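# Drop the towel in the pedal bin, lid closed

## Task

Get the towel inside the pedal bin, then leave the bin so its lid falls back and stays closed.

## Robot and tools

Robot: two arms, left_arm and right_arm, each ending in an identical five-finger right hand, so the hands are not mirror images. Base positions in the scene frame: left_arm (-0.019, +0.525, 0) m, right_arm (+0.024, -0.641, 0) m. A camera stand sits behind them. Cameras: cam_head_left, cam_head_right, cam_high, cam_left_wrist, cam_right_wrist, each 672x504.

Scene frame: origin at table-top height, halfway between the arms; +x out over the table, +y toward the left_arm side, +z up. All reported poses, velocities and offset axes use it. The hand point is a spot 0.05 m in front of the palm and 0.15 m out from the wrist flange. Its +z runs along the straight fingers, +y out of the palm, +x across the palm away from the thumb. Straight fingertips sit about 0.06 m beyond it along +z and 0.06 m behind it along -y. With the palm down the wrist can hang up to 0.13 m below the hand point, so it may touch the table first; a wrist bracket on the little-finger side can also hit things.

The 28-number row, used by both motion tools, is one flat list for both arms, every value in [-1, 1]: left dx, dy, dz, rx, ry, rz; left little, ring, middle, index, thumb_bend, thumb_turn, force_limit, speed; then the same fourteen for the right arm. dx..rz are offsets, not poses: they count from that arm's Hand target at the start of the action or move, along scene axes, with 1.0 = 0.6 m or 180 degrees; rx, ry, rz form one rotation vector about the Hand target's position. Repeating an offset moves the arm again. Six zeros hold the arm at its Hand target. The controller clips commanded orientation to within 32 degrees of the measured one. The six finger numbers are absolute targets: +1 straight/open, -1 curled/closed; thumb_turn +1 beside the palm, -1 across in front of it. force_limit maps -1..+1 to about 0..10 N at the fingertip (0..15 N for the two thumb motors). speed rises from near zero at -1 to full at +0.48 and above; use about -0.94 or lower for a gentle close. A hand has no 'no change' value: to keep it as it is, resend the last eight numbers you sent for it (or, before any, its hand_measured six plus hand_force_limit and hand_speed). With the thumb across the palm the hand can grasp things about 0.035-0.065 m thick, or a handle down to 0.025 m.

execute_actions: actions is a list of actions; each action is a table of up to 15 rows, one per 1/30 s step, all rows offset from that action's starting Hand target; a short table keeps its last row. cameras lists camera names (["all"], [] or null). An empty actions list returns images.

move: target is one 28-number row or a list of up to 15 rows, all offsets from the same starting Hand targets; the arms travel straight lines and finish together (at least 0.5 s, at most 10 s). speed: m/s, 0.002-3.2, default 0.25 (turns up to twice that in rad/s), one value or one per target. blend: corner rounding in m for lists, default 0 (stop at each). stop_force: N, 4-120, ends an arm's path when its wrist sensor feels that much push against the motion; omit it when pulling away from a contact, and don't trust it while the hand turns. zero (with stop_force only): true re-zeroes before the move. blocking=false returns after about 0.5 s while the move continues (not allowed with stop_force). Paths do not avoid obstacles or the other arm; avoid routing close to an arm's own base. The result adds a 'move:' line: done, off_target, moving, held or fault per arm, plus limits=paced (pose clipped) or limits=held (steps withheld).

wait: seconds 0-10, arms hold their last command. stop: brakes a running move. zoom_image: camera plus region [x0, y0, x1, y1] in pixels, at most 504 wide and tall, from the newest images. show_instructions: reference pages. zero_wrist_force: arm = left_arm or right_arm. finished_scene: optional scene = 1; ends everything.

Results: end_effector_position (m) and end_effector_quat_wxyz per arm, velocities, Hand target (the last commanded pose; the next offsets start from it; the hand often rests a little short of it, so send the gap again), joint positions and torques, Wrist force/torque in the flange's own axes plus the peak since last shown, hand_measured / hand_stopped_by (moving, target, force, stalled, fault) / hand_load_n, all in finger order. A lost grip shows as hand_load_n dropping near 0. Step readings list positions at some steps. Motor temperatures and a MOTOR HOT line warn of heat.

Avoid: towel falling or left off the table (fails); hard impacts on the bin or other fixed or heavy things (fails); the arms or hands pressing each other; dropping or flinging the towel; pushing poses past firm contact, since arms are stiff. About 150 N on an arm, or joint contact torque at its limit (elbow 132, wrist joints 47.5, shoulder 290 N m), halts that arm for 10 s; a motor at 85 °C brakes the arm for 30-60 s. Move slowly near contacts and finish only when the towel is inside and the lid has closed on its own.

Each tool is called after ">>>" as a command line: name --argument value for each argument, lists and objects as JSON in quotes; but a table of rows of numbers goes row by row, as --pt "numbers of a row", without its own name.

Reference images:

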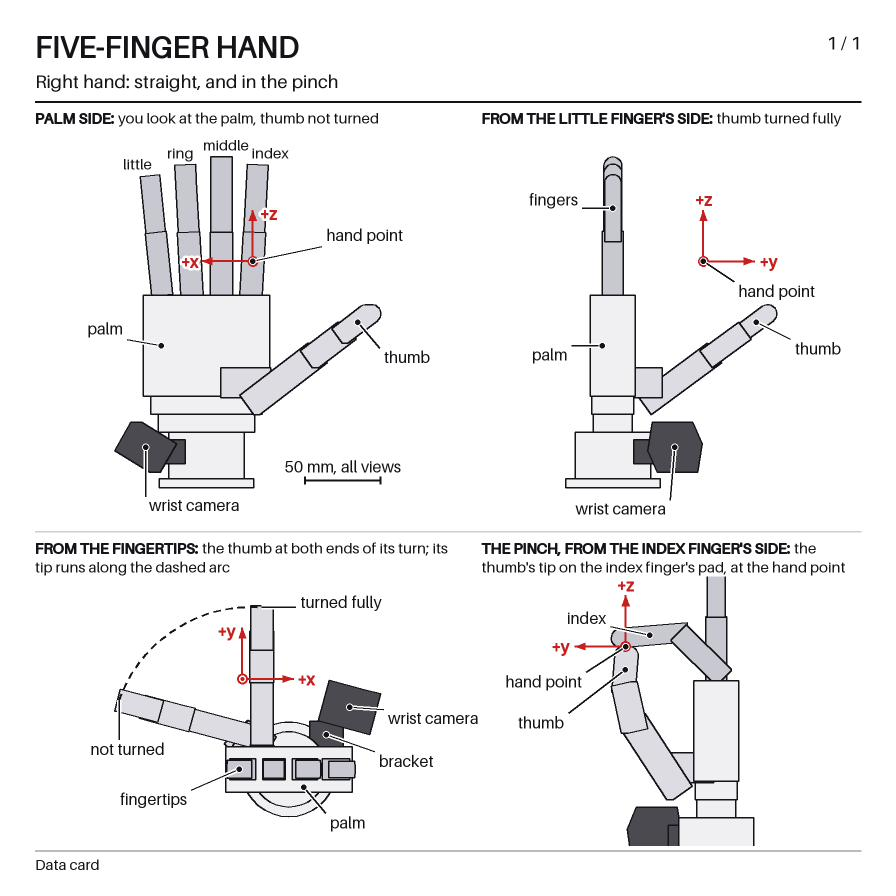

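## Session

>>> execute_actions --actions '[]'

Scene clock: 0.00 s.
left_arm: end_effector_position=(+0.3498, +0.8365, +0.3011) hand_measured=(+1.000, +1.000, +1.000, +1.000, +1.000, +1.000) hand_load_n=(+0.0, +0.0, +0.0, +0.0, +0.0, +0.0) hand_stopped_by=(target, target, target, target, target, target) hand_force_limit=0.00 hand_speed=-0.80 end_effector_quat_wxyz=(-0.308, -0.293, +0.864, -0.268) | right_arm: end_effector_position=(+0.7815, +0.0497, +0.3350) hand_measured=(+1.000, +1.000, +1.000, +1.000, +1.000, +1.000) hand_load_n=(+0.0, +0.0, +0.0, +0.0, +0.0, -0.5) hand_stopped_by=(target, target, target, target, target, target) hand_force_limit=0.00 hand_speed=-0.80 end_effector_quat_wxyz=(-0.032, +0.093, +0.995, +0.016)
Joint positions: left_arm=[0.45 -1.174 1.747 1.747 1.999 -1.603] | right_arm=[0.498 -0.614 0.501 1.718 1.508 -0.859]
Joint velocities: within noise
Joint torques (N m): no reading
Motor temperatures (°C): left_arm=[39 34 38 36 38 41] | right_arm=[40 33 33 47 44 38]
Wrist force (N): no reading
Wrist torque (N m): no reading
Wrist force, peak (N): no reading
Hand target: left_arm +0.3498, +0.8365, +0.3011; -0.308, -0.293, +0.864, -0.268 | right_arm +0.7815, +0.0497, +0.3350; -0.032, +0.093, +0.995, +0.016

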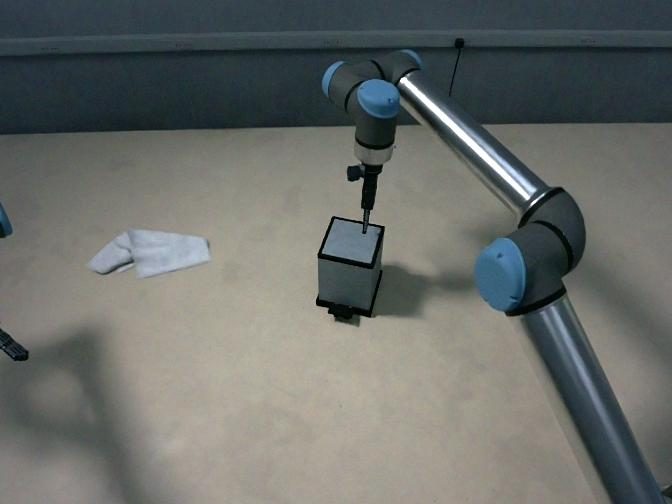

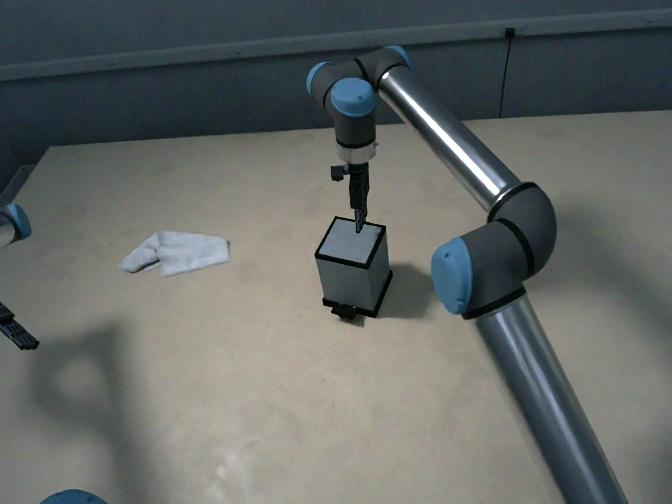

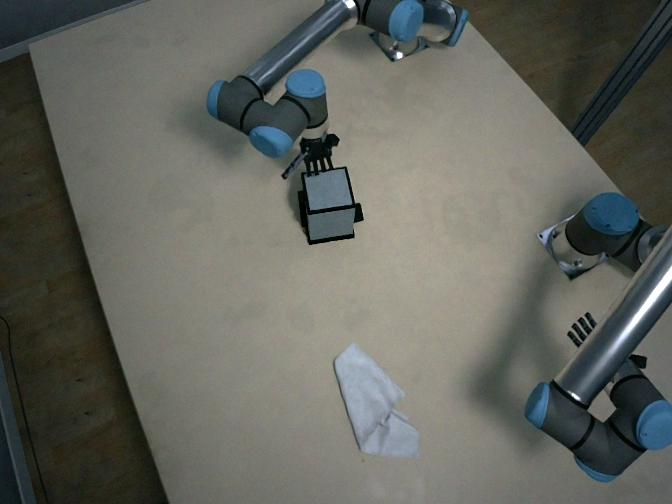

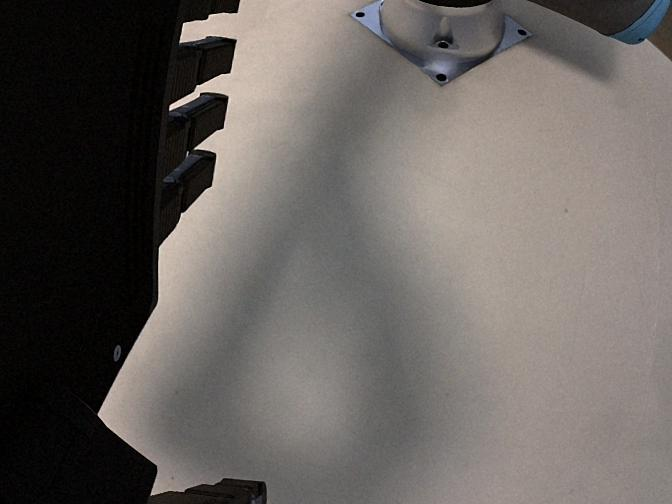

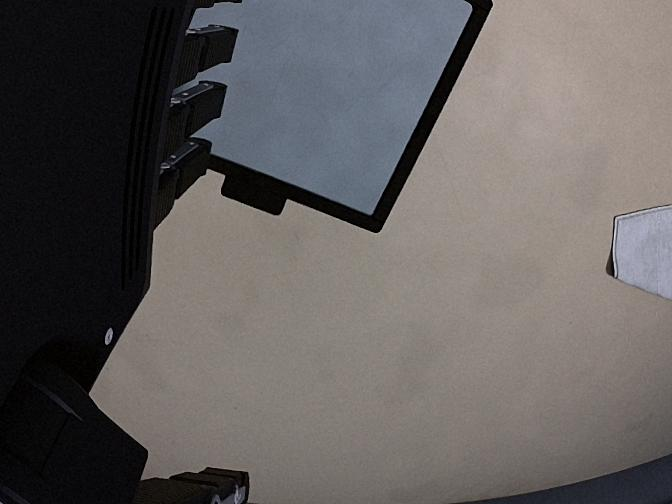

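>>> zoom_image --camera "cam_head_left" --region '[290, 180, 420, 340]'

>>> zoom_image --camera "cam_high" --region '[260, 110, 400, 260]'

>>> zoom_image --camera "cam_head_left" --region '[70, 210, 230, 300]'

>>> zoom_image --camera "cam_high" --region '[310, 330, 440, 470]'

>>> zoom_image --camera "cam_head_right" --region '[290, 180, 420, 340]'

Scaled by 3.150 from the camera's 672x504 image, which has a finer 960x720 frame.

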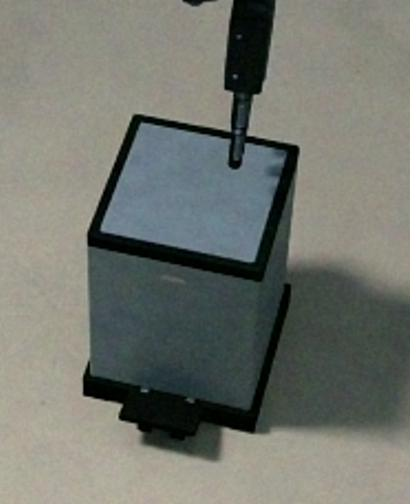

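Scaled by 3.360 from the camera's 672x504 image, which has a finer 960x720 frame.

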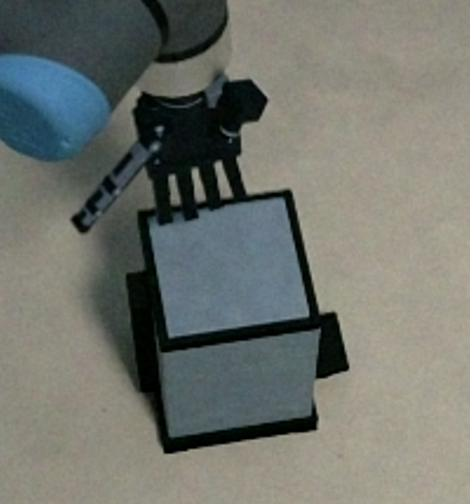

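Scaled by 3.150 from the camera's 672x504 image, which has a finer 960x720 frame.

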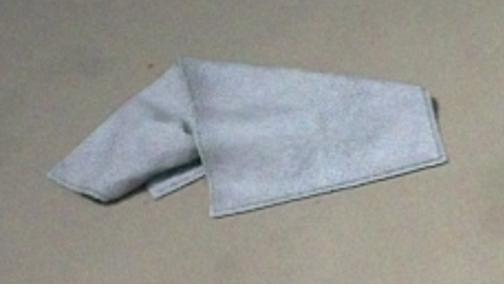

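Scaled by 3.600 from the camera's 672x504 image, which has a finer 960x720 frame.

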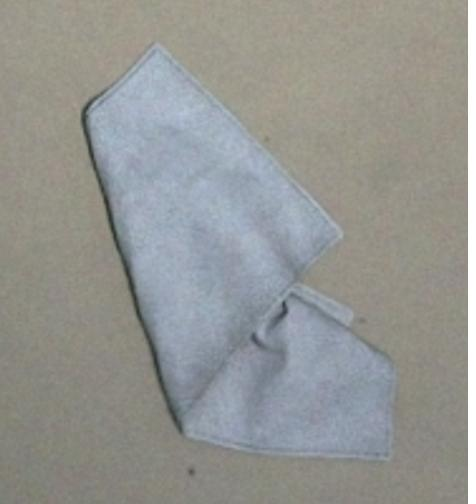

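Scaled by 3.150 from the camera's 672x504 image, which has a finer 960x720 frame.

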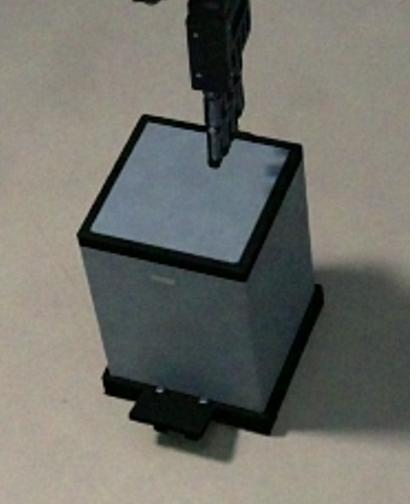

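>>> move --target '[0.9, -0.269, -0.135, 0.1232, -0.2838, 0.3854, 1.0, 0.96, 0.65, 0.5, 0.46, -1.0, -0.2, 0.0, -0.5525, -0.1662, 0.0, -0.2114, -0.2052, 0.5328, 1.0, 1.0, 1.0, 1.0, 1.0, 1.0, 0.0, -0.8]' --speed 0.35 --cameras '["all"]'

Scene clock: 120.40 s.
left_arm: end_effector_position=(+0.8898, +0.6752, +0.2201) hand_measured=(+1.000, +0.960, +0.650, +0.500, +0.460, -1.000) hand_load_n=(+0.0, +0.5, +0.0, +0.0, +0.0, +0.0) hand_stopped_by=(target, target, target, target, target, target) hand_force_limit=-0.20 hand_speed=0.00 end_effector_quat_wxyz=(-0.325, +0.628, -0.627, +0.327) | right_arm: end_effector_position=(+0.4500, -0.0500, +0.3350) hand_measured=(+1.000, +1.000, +1.000, +1.000, +1.000, +1.000) hand_load_n=(+0.0, +0.0, -0.5, +0.0, +0.0, +0.0) hand_stopped_by=(target, target, target, target, target, target) hand_force_limit=0.00 hand_speed=-0.80 end_effector_quat_wxyz=(-0.271, +0.653, -0.653, +0.271)
Joint positions: left_arm=[-0.077 -1.143 1.532 0.225 1.51 -3.186] | right_arm=[0.797 -1.328 1.578 0.725 2.118 -2.487]
Joint torques (N m): left_arm=[-19.62 -58.72 -52.39 -3.01 -2.43 -2.5] | right_arm=[9.17 -77.46 -34.44 -0.17 -1.33 -2.43]
Wrist force (N): left_arm=[0.0 0.4 -0.2] | right_arm=[0.2 0.9 -0.3]
Wrist torque (N m): left_arm=[0.07 0.03 0.22] | right_arm=[0.23 0.03 0.20]
Wrist force, peak (N): left_arm=[-0.1 1.1 0.1] | right_arm=[0.4 1.8 -0.8]
Hand target: left_arm +0.8898, +0.6751, +0.2201; -0.325, +0.628, -0.627, +0.327 | right_arm +0.4500, -0.0500, +0.3350; -0.271, +0.653, -0.653, +0.271
Off the commanded pose: left_arm 0.000 m, 0 deg | right_arm 0.000 m, 0 deg.
move: done
camera_calibration:
cam_left_wrist: T_world_to_cam=[[-0.55237, -0.231216, -0.800891, 0.827541], [-0.520209, 0.846336, 0.114449, -0.131182], [0.65136, 0.479849, -0.587771, -0.655664], [0, 0, 0, 1]] pos_world=[0.81594, 0.616985, 0.292403]
cam_right_wrist: T_world_to_cam=[[-0.670125, -0.282161, -0.686526, 0.517681], [-0.518167, 0.840082, 0.160515, 0.222114], [0.531447, 0.4633, -0.709167, 0.139254], [0, 0, 0, 1]] pos_world=[0.387996, -0.105041, 0.418503]

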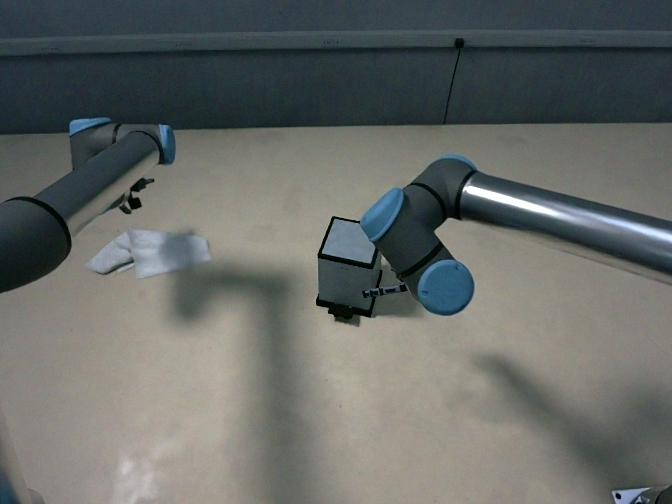

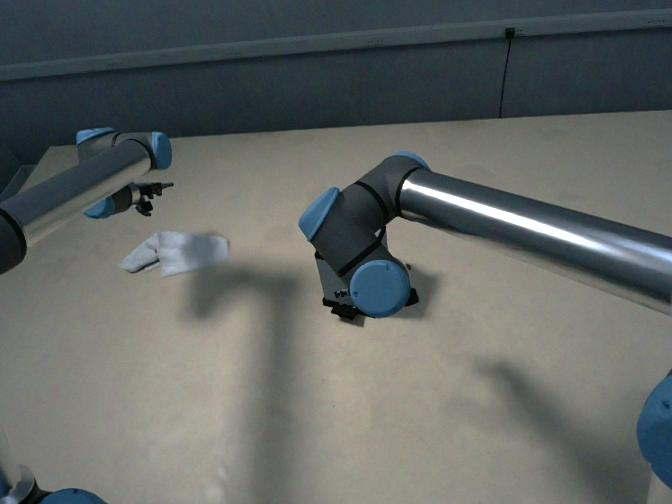

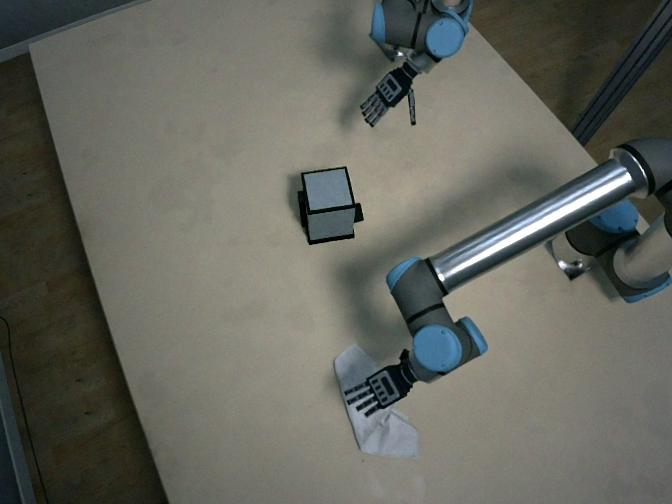

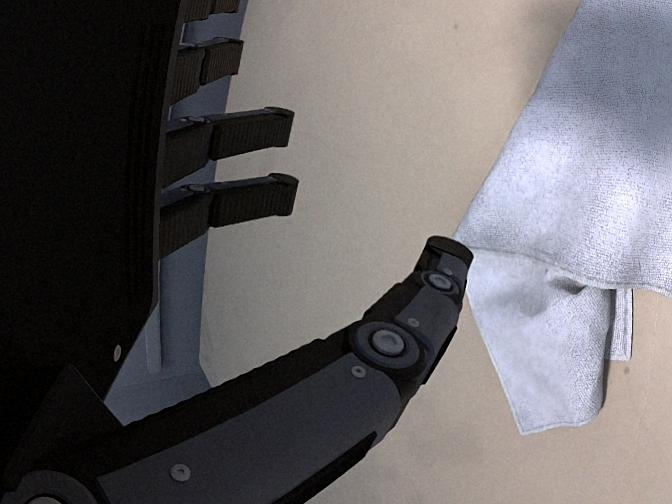

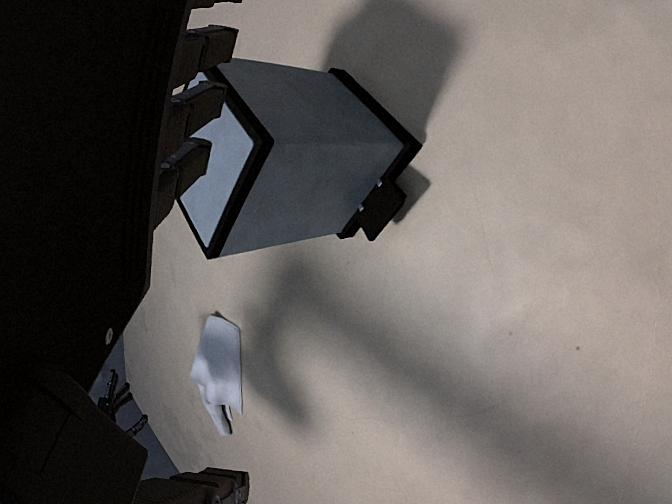

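>>> zoom_image --camera "cam_right_wrist" --region '[300, 120, 460, 260]'

>>> zoom_image --camera "cam_left_wrist" --region '[420, 150, 672, 450]'

Scaled by 3.150 from the camera's 672x504 image, which has a finer 960x720 frame.

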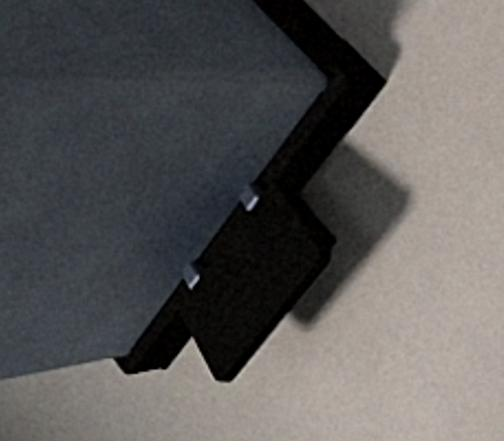

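Scaled by 1.680 from the camera's 672x504 image, which has a finer 960x720 frame.

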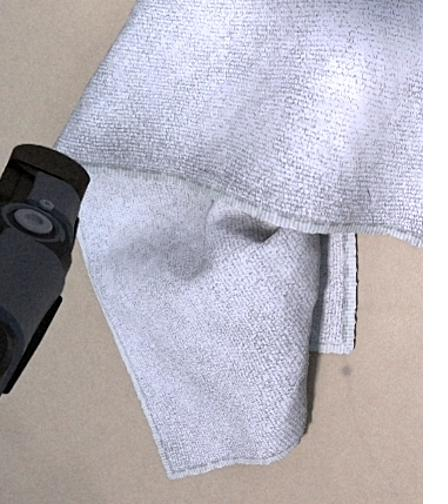

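>>> move --target '[0, 0, -0.25, 0, 0, 0, 1.0, 0.96, 0.65, 0.5, 0.46, -1.0, -0.2, 0.0, 0, 0, 0, 0, 0, 0, 1.0, 1.0, 1.0, 1.0, 1.0, 1.0, 0.0, -0.8]' --cameras '["cam_left_wrist", "cam_high"]'

>>> move --target '[0, 0, -0.1167, 0, 0, 0, 1.0, 0.96, 0.65, 0.5, 0.46, -1.0, -0.2, 0.0, 0, 0, 0, 0, 0, 0, 1.0, 1.0, 1.0, 1.0, 1.0, 1.0, 0.0, -0.8]' --speed 0.02 --stop_force 4 --cameras '["cam_left_wrist", "cam_head_left"]'

Scene clock: 141.30 s.
left_arm: end_effector_position=(+0.8899, +0.6750, +0.0702) hand_measured=(+1.000, +0.960, +0.650, +0.500, +0.460, -1.000) hand_load_n=(+0.0, +0.0, +0.0, +0.0, +0.0, +0.0) hand_stopped_by=(target, target, target, target, target, target) hand_force_limit=-0.20 hand_speed=0.00 end_effector_quat_wxyz=(-0.325, +0.628, -0.627, +0.327) | right_arm: end_effector_position=(+0.4500, -0.0500, +0.3350) hand_measured=(+1.000, +1.000, +1.000, +1.000, +1.000, +1.000) hand_load_n=(+0.0, +0.0, +0.0, +0.0, +0.0, +0.0) hand_stopped_by=(target, target, target, target, target, target) hand_force_limit=0.00 hand_speed=-0.80 end_effector_quat_wxyz=(-0.271, +0.653, -0.653, +0.271)
Joint positions: left_arm=[-0.078 -1.024 1.646 -0.008 1.51 -3.187] | right_arm=[0.797 -1.328 1.578 0.725 2.118 -2.487]
Joint torques (N m): left_arm=[15.29 -64.1 -23.87 -2.56 1.11 2.38] | right_arm=[10.28 -75.02 -33.47 -0.14 -1.56 -1.94]
Wrist force (N): left_arm=[-0.1 0.5 -0.4] | right_arm=[0.0 1.0 -0.4]
Wrist torque (N m): left_arm=[0.09 0.04 0.19] | right_arm=[0.25 0.07 0.18]
Wrist force, peak (N): left_arm=[0.0 1.9 1.0] | right_arm=[-0.3 1.5 -0.4]
Hand target: left_arm +0.8898, +0.6751, +0.0701; -0.325, +0.628, -0.627, +0.327 | right_arm +0.4500, -0.0500, +0.3350; -0.271, +0.653, -0.653, +0.271
Off the commanded pose: left_arm 0.000 m, 0 deg | right_arm 0.000 m, 0 deg.
move: done
camera_calibration:
cam_left_wrist: T_world_to_cam=[[-0.552266, -0.231142, -0.800984, 0.707346], [-0.520239, 0.846314, 0.114474, -0.113907], [0.651424, 0.479924, -0.587639, -0.74384], [0, 0, 0, 1]] pos_world=[0.81594, 0.616885, 0.142503]
Images, in order (width x height): cam_high 672x504, cam_left_wrist 672x504.

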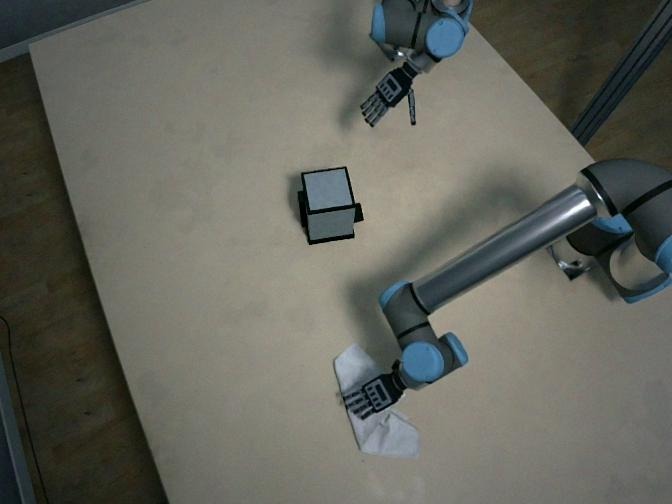

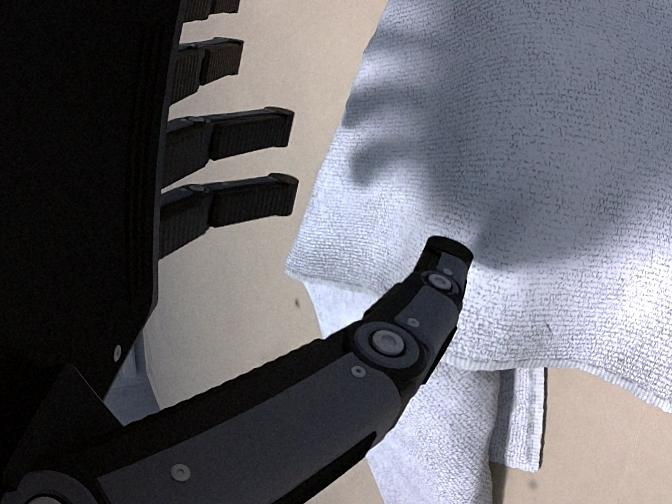

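Scene clock: 144.43 s.
left_arm: end_effector_position=(+0.8898, +0.6751, +0.0318) hand_measured=(+1.000, +0.960, +0.650, +0.500, +0.460, -1.000) hand_load_n=(+0.0, +0.0, +0.0, +0.0, -1.5, -1.5) hand_stopped_by=(target, target, target, target, target, target) hand_force_limit=-0.20 hand_speed=0.00 end_effector_quat_wxyz=(-0.325, +0.628, -0.627, +0.327) | right_arm: end_effector_position=(+0.4500, -0.0500, +0.3350) hand_measured=(+1.000, +1.000, +1.000, +1.000, +1.000, +1.000) hand_load_n=(+0.0, +0.0, +0.0, +0.0, +0.0, -0.5) hand_stopped_by=(target, target, target, target, target, target) hand_force_limit=0.00 hand_speed=-0.80 end_effector_quat_wxyz=(-0.271, +0.653, -0.653, +0.271)
Joint positions: left_arm=[-0.077 -0.986 1.665 -0.065 1.51 -3.187] | right_arm=[0.797 -1.328 1.578 0.725 2.118 -2.487]
Joint torques (N m): left_arm=[14.48 -90.86 -44.9 4.61 1.58 2.32] | right_arm=[7.95 -75.02 -34.8 0.01 -1.01 -2.2]
Wrist force (N): left_arm=[1.1 -1.9 -2.8] | right_arm=[-0.2 1.1 -0.2]
Wrist torque (N m): left_arm=[-0.01 -0.04 0.18] | right_arm=[0.26 0.09 0.17]
Wrist force, peak (N): left_arm=[0.4 -2.6 -4.3] | right_arm=[0.1 1.6 -0.6]
Hand target: left_arm +0.8898, +0.6751, +0.0318; -0.325, +0.628, -0.627, +0.327 (not the last commanded pose) | right_arm +0.4500, -0.0500, +0.3350; -0.271, +0.653, -0.653, +0.271
Off the commanded pose: left_arm 0.032 m, 0 deg | right_arm 0.000 m, 0 deg.
move: contact (left_arm)
camera_calibration:
cam_left_wrist: T_world_to_cam=[[-0.552327, -0.231252, -0.80091, 0.676722], [-0.520295, 0.846282, 0.114456, -0.109529], [0.651328, 0.479927, -0.587744, -0.766366], [0, 0, 0, 1]] pos_world=[0.81594, 0.616985, 0.104103]
Images, in order (width x height): cam_head_left 672x504, cam_left_wrist 672x504.

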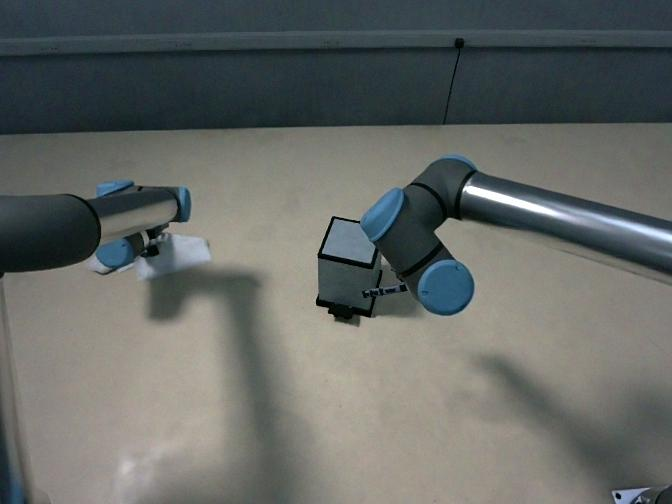

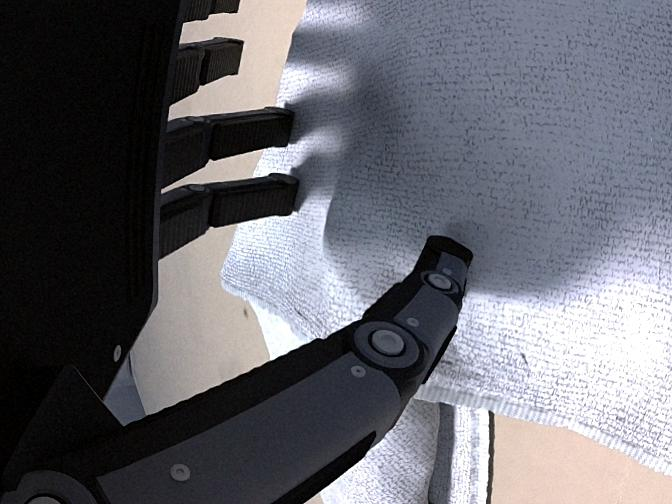

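>>> execute_actions --actions '[[[0,0,0.008,0,0,0, 1.0,0.96,0.3,0.1,0.38,-1.0,-0.2,-0.8, 0,0,0,0,0,0, 1,1,1,1,1,1,0,-0.8]],[[0,0,0.0,0,0,0, 1.0,0.96,-0.1,-0.15,0.3,-1.0,-0.2,-0.8, 0,0,0,0,0,0, 1,1,1,1,1,1,0,-0.8]]]' --cameras '["cam_left_wrist"]'

Scene clock: 156.13 s.
left_arm: end_effector_position=(+0.8898, +0.6751, +0.0366) hand_measured=(+1.000, +0.960, -0.032, -0.070, +0.302, -1.000) hand_load_n=(+0.0, +0.0, +4.0, +2.0, +6.0, +0.5) hand_stopped_by=(target, target, force, force, target, target) hand_force_limit=-0.20 hand_speed=-0.80 end_effector_quat_wxyz=(-0.325, +0.628, -0.627, +0.327) | right_arm: end_effector_position=(+0.4500, -0.0500, +0.3350) hand_measured=(+1.000, +1.000, +1.000, +1.000, +1.000, +1.000) hand_load_n=(+0.0, +0.0, +0.0, +0.0, +0.0, +0.0) hand_stopped_by=(target, target, target, target, target, target) hand_force_limit=0.00 hand_speed=-0.80 end_effector_quat_wxyz=(-0.271, +0.653, -0.653, +0.271)
Joint positions: left_arm=[-0.077 -0.991 1.663 -0.058 1.51 -3.187] | right_arm=[0.797 -1.328 1.578 0.725 2.118 -2.487]
Joint torques (N m): left_arm=[8.02 -93.8 -44.48 4.45 1.51 2.24] | right_arm=[4.89 -76.53 -33.68 -0.39 -1.33 -2.49]
Wrist force (N): left_arm=[0.3 -0.2 -0.6] | right_arm=[0.2 1.0 -0.4]
Wrist torque (N m): left_arm=[0.10 -0.01 0.20] | right_arm=[0.24 0.03 0.19]
Wrist force, peak (N): left_arm=[0.8 -2.3 -3.4] | right_arm=[0.1 1.3 -0.7]
Hand target: left_arm +0.8898, +0.6751, +0.0366; -0.325, +0.628, -0.627, +0.327 | right_arm +0.4500, -0.0500, +0.3350; -0.271, +0.653, -0.653, +0.271
Off the commanded pose: left_arm 0.000 m, 0 deg | right_arm 0.000 m, 0 deg.
Step readings (end_effector_position of left_arm | right_arm):
0: (+0.8898, +0.6751, +0.0318) | (+0.4500, -0.0500, +0.3350)
1: (+0.8898, +0.6751, +0.0318) | (+0.4500, -0.0500, +0.3350)
2: (+0.8898, +0.6752, +0.0325) | (+0.4500, -0.0500, +0.3350)
4: (+0.8898, +0.6751, +0.0347) | (+0.4500, -0.0500, +0.3350)
8: (+0.8898, +0.6751, +0.0362) | (+0.4500, -0.0500, +0.3350)
15: (+0.8898, +0.6751, +0.0366) | (+0.4500, -0.0500, +0.3350)
16: (+0.8898, +0.6751, +0.0366) | (+0.4500, -0.0500, +0.3350)
17: (+0.8898, +0.6751, +0.0366) | (+0.4500, -0.0500, +0.3350)
19: (+0.8898, +0.6751, +0.0366) | (+0.4500, -0.0500, +0.3350)
23: (+0.8898, +0.6751, +0.0366) | (+0.4500, -0.0500, +0.3350)
30: (+0.8898, +0.6751, +0.0366) | (+0.4500, -0.0500, +0.3350)
camera_calibration:
cam_left_wrist: T_world_to_cam=[[-0.552327, -0.231252, -0.80091, 0.680566], [-0.520295, 0.846282, 0.114456, -0.110078], [0.651328, 0.479927, -0.587744, -0.763545], [0, 0, 0, 1]] pos_world=[0.81594, 0.616985, 0.108903]
Images, in order (width x height): cam_left_wrist 672x504.

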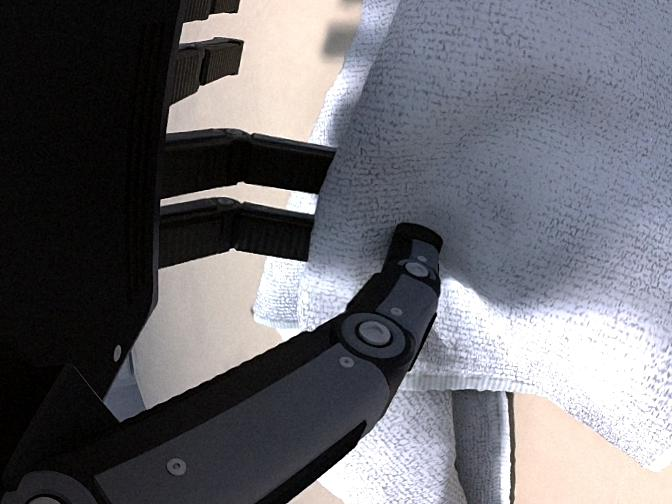

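>>> execute_actions --actions '[[[0,0,0.004,0,0,0, 1.0,0.96,-0.45,-0.5,0.1,-1.0,0.4,-0.75, 0,0,0,0,0,0, 1,1,1,1,1,1,0,-0.8]],[[0,0,0.0,0,0,0, 1.0,0.96,-0.45,-0.5,0.1,-1.0,0.4,-0.75, 0,0,0,0,0,0, 1,1,1,1,1,1,0,-0.8]]]' --cameras '["cam_left_wrist"]'

Scene clock: 160.20 s.
left_arm: end_effector_position=(+0.8898, +0.6751, +0.0390) hand_measured=(+1.000, +0.960, -0.074, -0.136, +0.286, -1.000) hand_load_n=(+0.0, +0.0, +7.5, +8.5, +16.5, -1.0) hand_stopped_by=(target, target, force, force, force, target) hand_force_limit=0.40 hand_speed=-0.75 end_effector_quat_wxyz=(-0.325, +0.628, -0.627, +0.327) | right_arm: end_effector_position=(+0.4500, -0.0500, +0.3350) hand_measured=(+1.000, +1.000, +1.000, +1.000, +1.000, +1.000) hand_load_n=(+0.0, +0.0, +0.0, +0.0, +0.0, +0.0) hand_stopped_by=(target, target, target, target, target, target) hand_force_limit=0.00 hand_speed=-0.80 end_effector_quat_wxyz=(-0.271, +0.653, -0.653, +0.271)
Joint positions: left_arm=[-0.077 -0.993 1.662 -0.054 1.51 -3.187] | right_arm=[0.797 -1.328 1.578 0.725 2.118 -2.487]
Joint torques (N m): left_arm=[6.34 -94.31 -45.3 4.46 1.33 2.14] | right_arm=[1.64 -75.25 -33.95 0.02 -1.03 -2.18]
Wrist force (N): left_arm=[0.2 0.1 -0.3] | right_arm=[-0.2 1.1 -0.3]
Wrist torque (N m): left_arm=[0.08 0.00 0.20] | right_arm=[0.25 0.10 0.17]
Wrist force, peak (N): left_arm=[0.0 -0.8 -0.5] | right_arm=[0.0 1.5 -0.2]
Hand target: left_arm +0.8898, +0.6751, +0.0390; -0.325, +0.628, -0.627, +0.327 | right_arm +0.4500, -0.0500, +0.3350; -0.271, +0.653, -0.653, +0.271
Off the commanded pose: left_arm 0.000 m, 0 deg | right_arm 0.000 m, 0 deg.
Step readings (end_effector_position of left_arm | right_arm):
0: (+0.8898, +0.6751, +0.0366) | (+0.4500, -0.0500, +0.3350)
1: (+0.8898, +0.6751, +0.0366) | (+0.4500, -0.0500, +0.3350)
2: (+0.8898, +0.6752, +0.0369) | (+0.4500, -0.0500, +0.3350)
4: (+0.8898, +0.6752, +0.0379) | (+0.4500, -0.0500, +0.3350)
8: (+0.8898, +0.6751, +0.0388) | (+0.4500, -0.0500, +0.3350)
15: (+0.8898, +0.6751, +0.0390) | (+0.4500, -0.0500, +0.3350)
16: (+0.8898, +0.6751, +0.0390) | (+0.4500, -0.0500, +0.3350)
17: (+0.8898, +0.6751, +0.0390) | (+0.4500, -0.0500, +0.3350)
19: (+0.8898, +0.6751, +0.0390) | (+0.4500, -0.0500, +0.3350)
23: (+0.8898, +0.6751, +0.0390) | (+0.4500, -0.0500, +0.3350)
30: (+0.8898, +0.6751, +0.0390) | (+0.4500, -0.0500, +0.3350)
camera_calibration:
cam_left_wrist: T_world_to_cam=[[-0.552327, -0.231252, -0.80091, 0.682488], [-0.520295, 0.846282, 0.114456, -0.110353], [0.651328, 0.479927, -0.587744, -0.762134], [0, 0, 0, 1]] pos_world=[0.81594, 0.616985, 0.111303]
Images, in order (width x height): cam_left_wrist 672x504.

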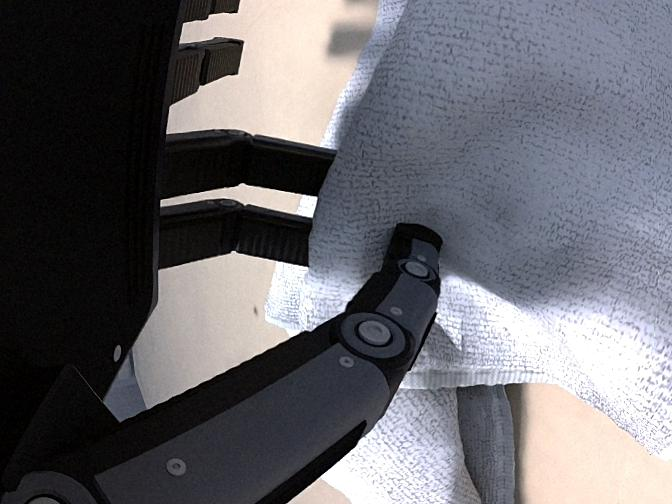

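>>> move --target '[0, 0, 0.65, 0, 0, 0, 1.0,0.96,-0.45,-0.5,0.1,-1.0,0.4,-0.75, 0,0,0,0,0,0, 1,1,1,1,1,1,0,-0.8]' --speed 0.2 --cameras '["all"]'

Scene clock: 164.50 s.
left_arm: end_effector_position=(+0.8898, +0.6752, +0.4290) hand_measured=(+1.000, +0.960, -0.074, -0.136, +0.286, -1.000) hand_load_n=(+0.0, +0.0, +5.5, +8.0, +15.5, -0.5) hand_stopped_by=(target, target, force, force, force, target) hand_force_limit=0.40 hand_speed=-0.75 end_effector_quat_wxyz=(-0.325, +0.628, -0.627, +0.327) | right_arm: end_effector_position=(+0.4500, -0.0500, +0.3350) hand_measured=(+1.000, +1.000, +1.000, +1.000, +1.000, +1.000) hand_load_n=(+0.0, +0.0, +0.0, +0.0, -0.5, +0.0) hand_stopped_by=(target, target, target, target, target, target) hand_force_limit=0.00 hand_speed=-0.80 end_effector_quat_wxyz=(-0.271, +0.653, -0.653, +0.271)
Joint positions: left_arm=[-0.078 -1.217 1.262 0.569 1.51 -3.186] | right_arm=[0.797 -1.328 1.578 0.725 2.118 -2.487]
Joint torques (N m): left_arm=[-17.03 -56.84 -55.22 4.68 1.52 -2.56] | right_arm=[-2.98 -75.59 -34.02 -0.07 -1.2 -2.44]
Wrist force (N): left_arm=[0.4 0.8 0.0] | right_arm=[-0.1 1.0 -0.5]
Wrist torque (N m): left_arm=[0.10 -0.05 0.14] | right_arm=[0.25 0.08 0.18]
Wrist force, peak (N): left_arm=[0.0 1.8 0.5] | right_arm=[0.0 1.4 -0.1]
Hand target: left_arm +0.8898, +0.6751, +0.4290; -0.325, +0.628, -0.627, +0.327 | right_arm +0.4500, -0.0500, +0.3350; -0.271, +0.653, -0.653, +0.271
Off the commanded pose: left_arm 0.000 m, 0 deg | right_arm 0.000 m, 0 deg.
move: done
camera_calibration:
cam_left_wrist: T_world_to_cam=[[-0.552238, -0.231188, -0.80099, 0.994691], [-0.520269, 0.846301, 0.11443, -0.154999], [0.651424, 0.479924, -0.58764, -0.533101], [0, 0, 0, 1]] pos_world=[0.81594, 0.616985, 0.501203]
cam_right_wrist: T_world_to_cam=[[-0.669989, -0.28234, -0.686585, 0.517606], [-0.518367, 0.839977, 0.160418, 0.222237], [0.531424, 0.463381, -0.709131, 0.139427], [0, 0, 0, 1]] pos_world=[0.387896, -0.105142, 0.418602]

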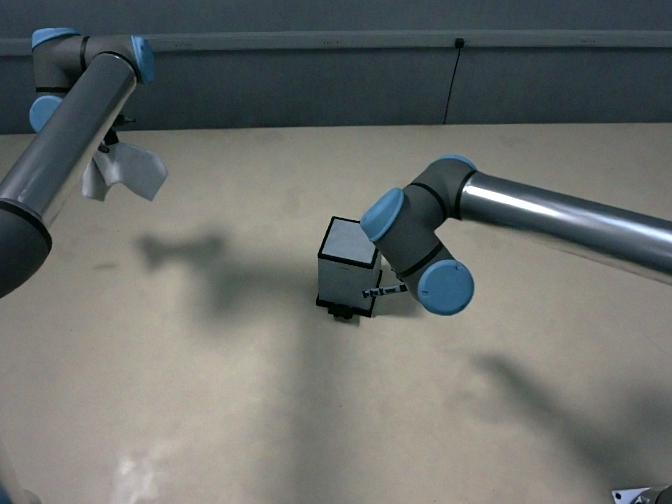

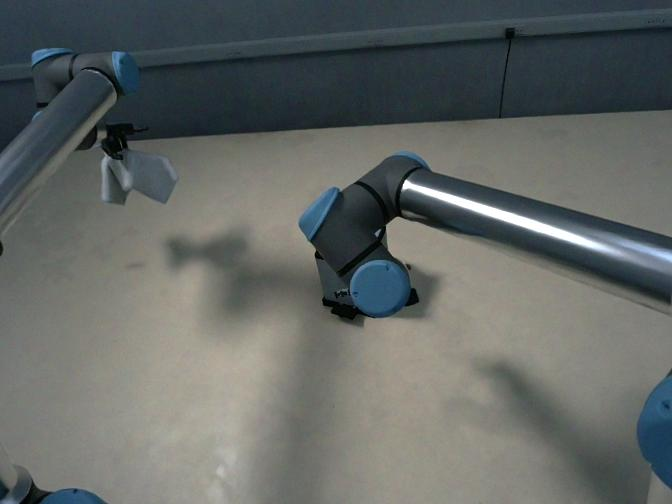

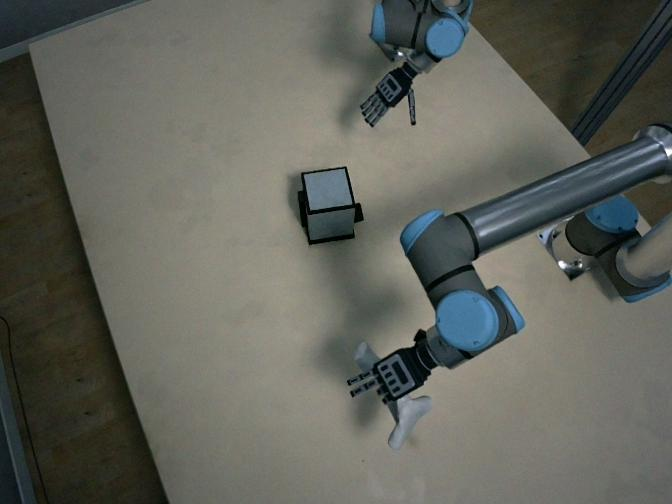

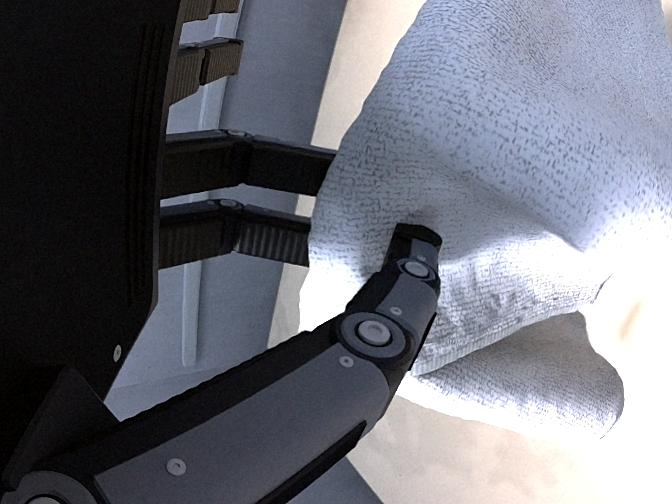

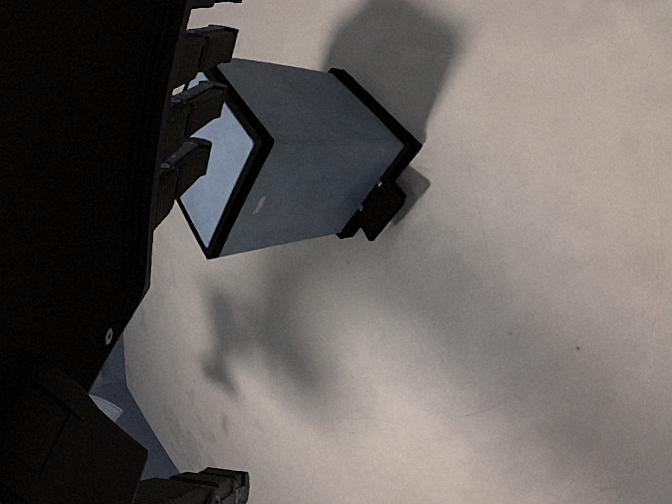

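>>> zoom_image --camera "cam_head_left" --region '[20, 20, 200, 230]'

>>> zoom_image --camera "cam_high" --region '[330, 320, 460, 460]'

>>> zoom_image --camera "cam_head_right" --region '[60, 90, 220, 220]'

Scaled by 2.400 from the camera's 672x504 image, which has a finer 960x720 frame.

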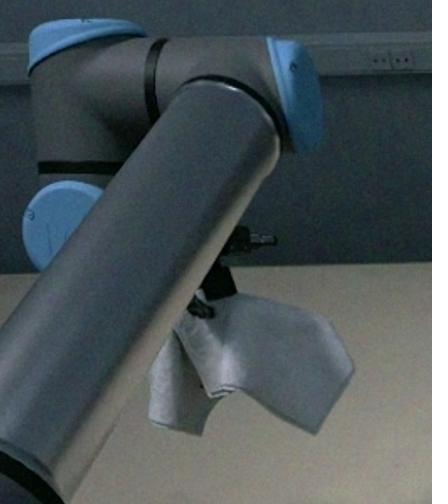

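Scaled by 3.600 from the camera's 672x504 image, which has a finer 960x720 frame.

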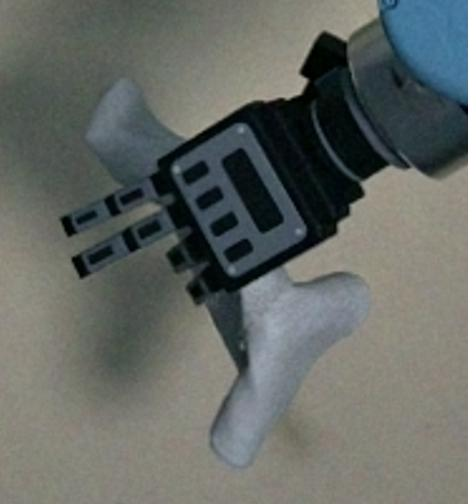

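Scaled by 3.150 from the camera's 672x504 image, which has a finer 960x720 frame.

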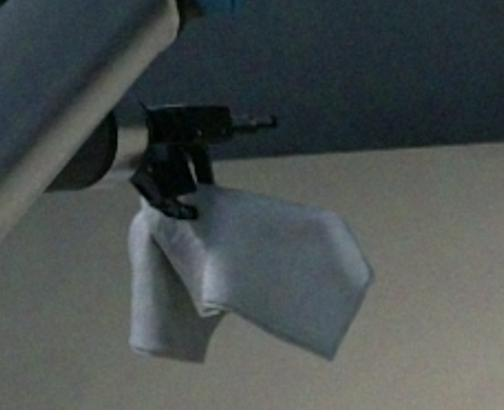

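>>> move --pt "0 0 -0.38 0 0 0 1.0 0.96 -0.45 -0.5 0.1 -1.0 0.4 -0.75 0 0 0 0 0 0 1 1 1 1 1 1 0 -0.8" --pt "0 0.13 -0.60 0 0 0 1.0 0.96 -0.45 -0.5 0.1 -1.0 0.4 -0.75 0 0 0 0 0 0 1 1 1 1 1 1 0 -0.8" --pt "0 0.22 -0.64 0 0 0 1.0 0.96 -0.45 -0.5 0.1 -1.0 0.4 -0.75 0 0 0 0 0 0 1 1 1 1 1 1 0 -0.8" --speed '[0.25, 0.12, 0.1]' --blend '[0.03, 0.02, 0]' --cameras '["all"]'

Scene clock: 199.93 s.
left_arm: end_effector_position=(+0.8898, +0.8070, +0.0451) hand_measured=(+1.000, +0.960, -0.074, -0.136, +0.286, -1.000) hand_load_n=(+0.0, +0.0, +5.5, +8.5, +15.0, -1.5) hand_stopped_by=(target, target, force, force, force, target) hand_force_limit=0.40 hand_speed=-0.75 end_effector_quat_wxyz=(-0.325, +0.628, -0.627, +0.327) | right_arm: end_effector_position=(+0.4500, -0.0500, +0.3350) hand_measured=(+1.000, +1.000, +1.000, +1.000, +1.000, +1.000) hand_load_n=(+0.0, +0.0, +0.0, +0.0, +0.0, +0.0) hand_stopped_by=(target, target, target, target, target, target) hand_force_limit=0.00 hand_speed=-0.80 end_effector_quat_wxyz=(-0.271, +0.653, -0.653, +0.271)
Joint positions: left_arm=[0.103 -0.956 1.582 -0.011 1.658 -3.082] | right_arm=[0.797 -1.328 1.578 0.725 2.118 -2.487]
Joint torques (N m): left_arm=[13.05 -71.66 -45.61 -2.87 1.85 2.43] | right_arm=[-6.79 -76.09 -35.13 0.27 -1.38 -1.78]
Wrist force (N): left_arm=[0.4 0.2 -0.4] | right_arm=[0.2 1.0 -0.5]
Wrist torque (N m): left_arm=[0.12 0.00 -0.06] | right_arm=[0.25 0.05 0.19]
Wrist force, peak (N): left_arm=[0.5 1.5 -0.3] | right_arm=[0.0 1.6 -0.6]
Hand target: left_arm +0.8898, +0.8071, +0.0450; -0.325, +0.628, -0.627, +0.327 | right_arm +0.4500, -0.0500, +0.3350; -0.271, +0.653, -0.653, +0.271
Off the commanded pose: left_arm 0.000 m, 0 deg | right_arm 0.000 m, 0 deg.
move: done
camera_calibration:
cam_left_wrist: T_world_to_cam=[[-0.552327, -0.231252, -0.80091, 0.717773], [-0.520295, 0.846282, 0.114456, -0.222579], [0.651328, 0.479927, -0.587744, -0.821862], [0, 0, 0, 1]] pos_world=[0.81594, 0.748785, 0.117303]
cam_right_wrist: T_world_to_cam=[[-0.669989, -0.28234, -0.686585, 0.517606], [-0.518367, 0.839977, 0.160418, 0.222237], [0.531424, 0.463381, -0.709131, 0.139427], [0, 0, 0, 1]] pos_world=[0.387896, -0.105142, 0.418602]

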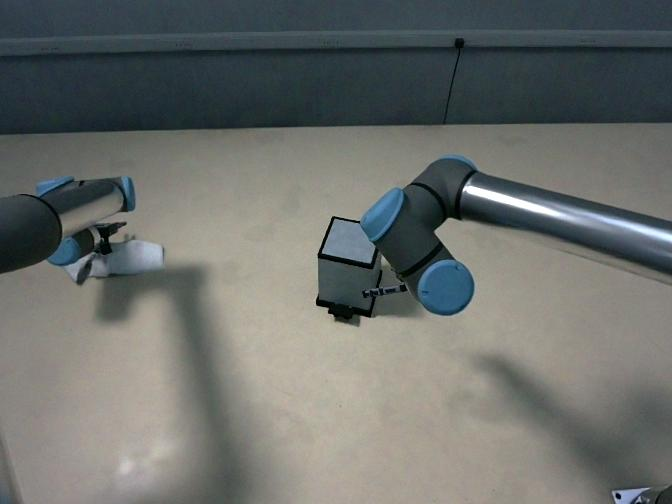

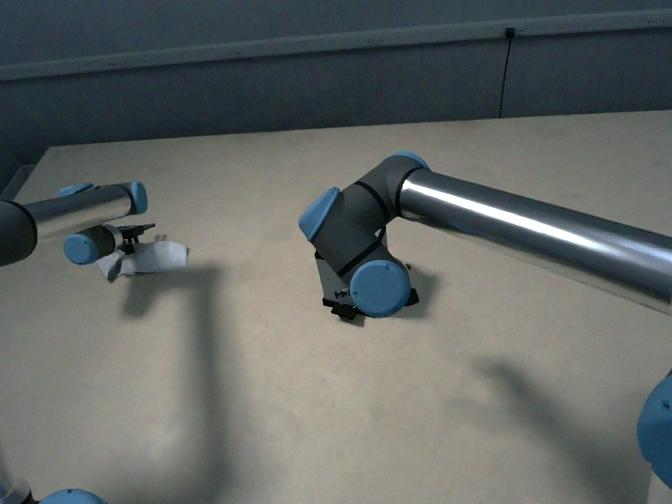

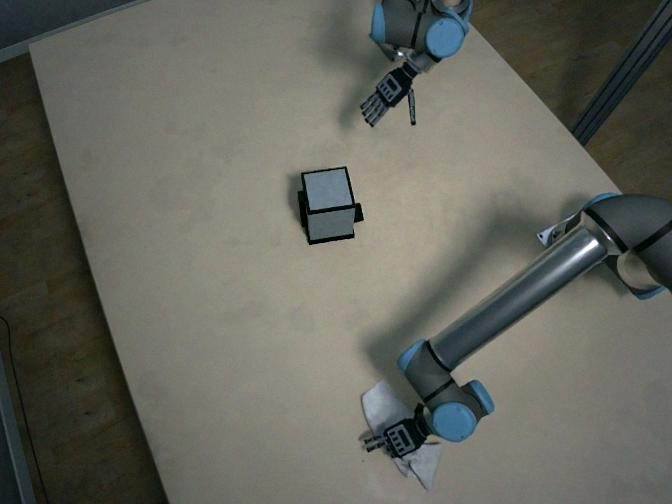

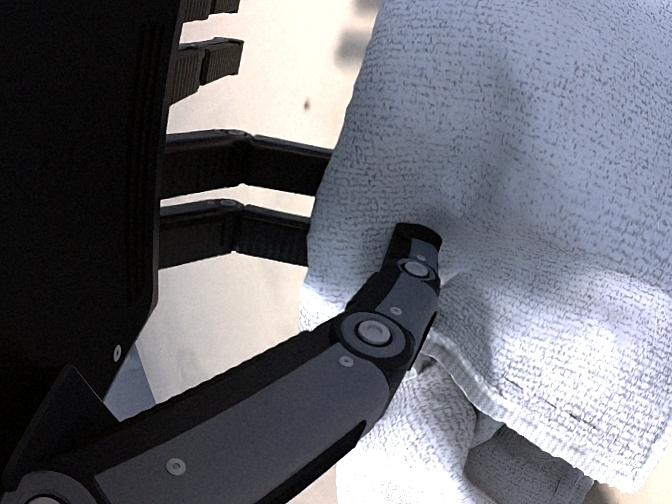

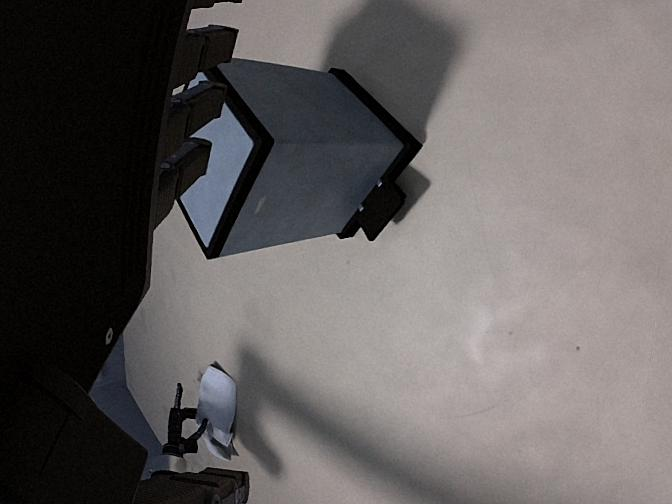

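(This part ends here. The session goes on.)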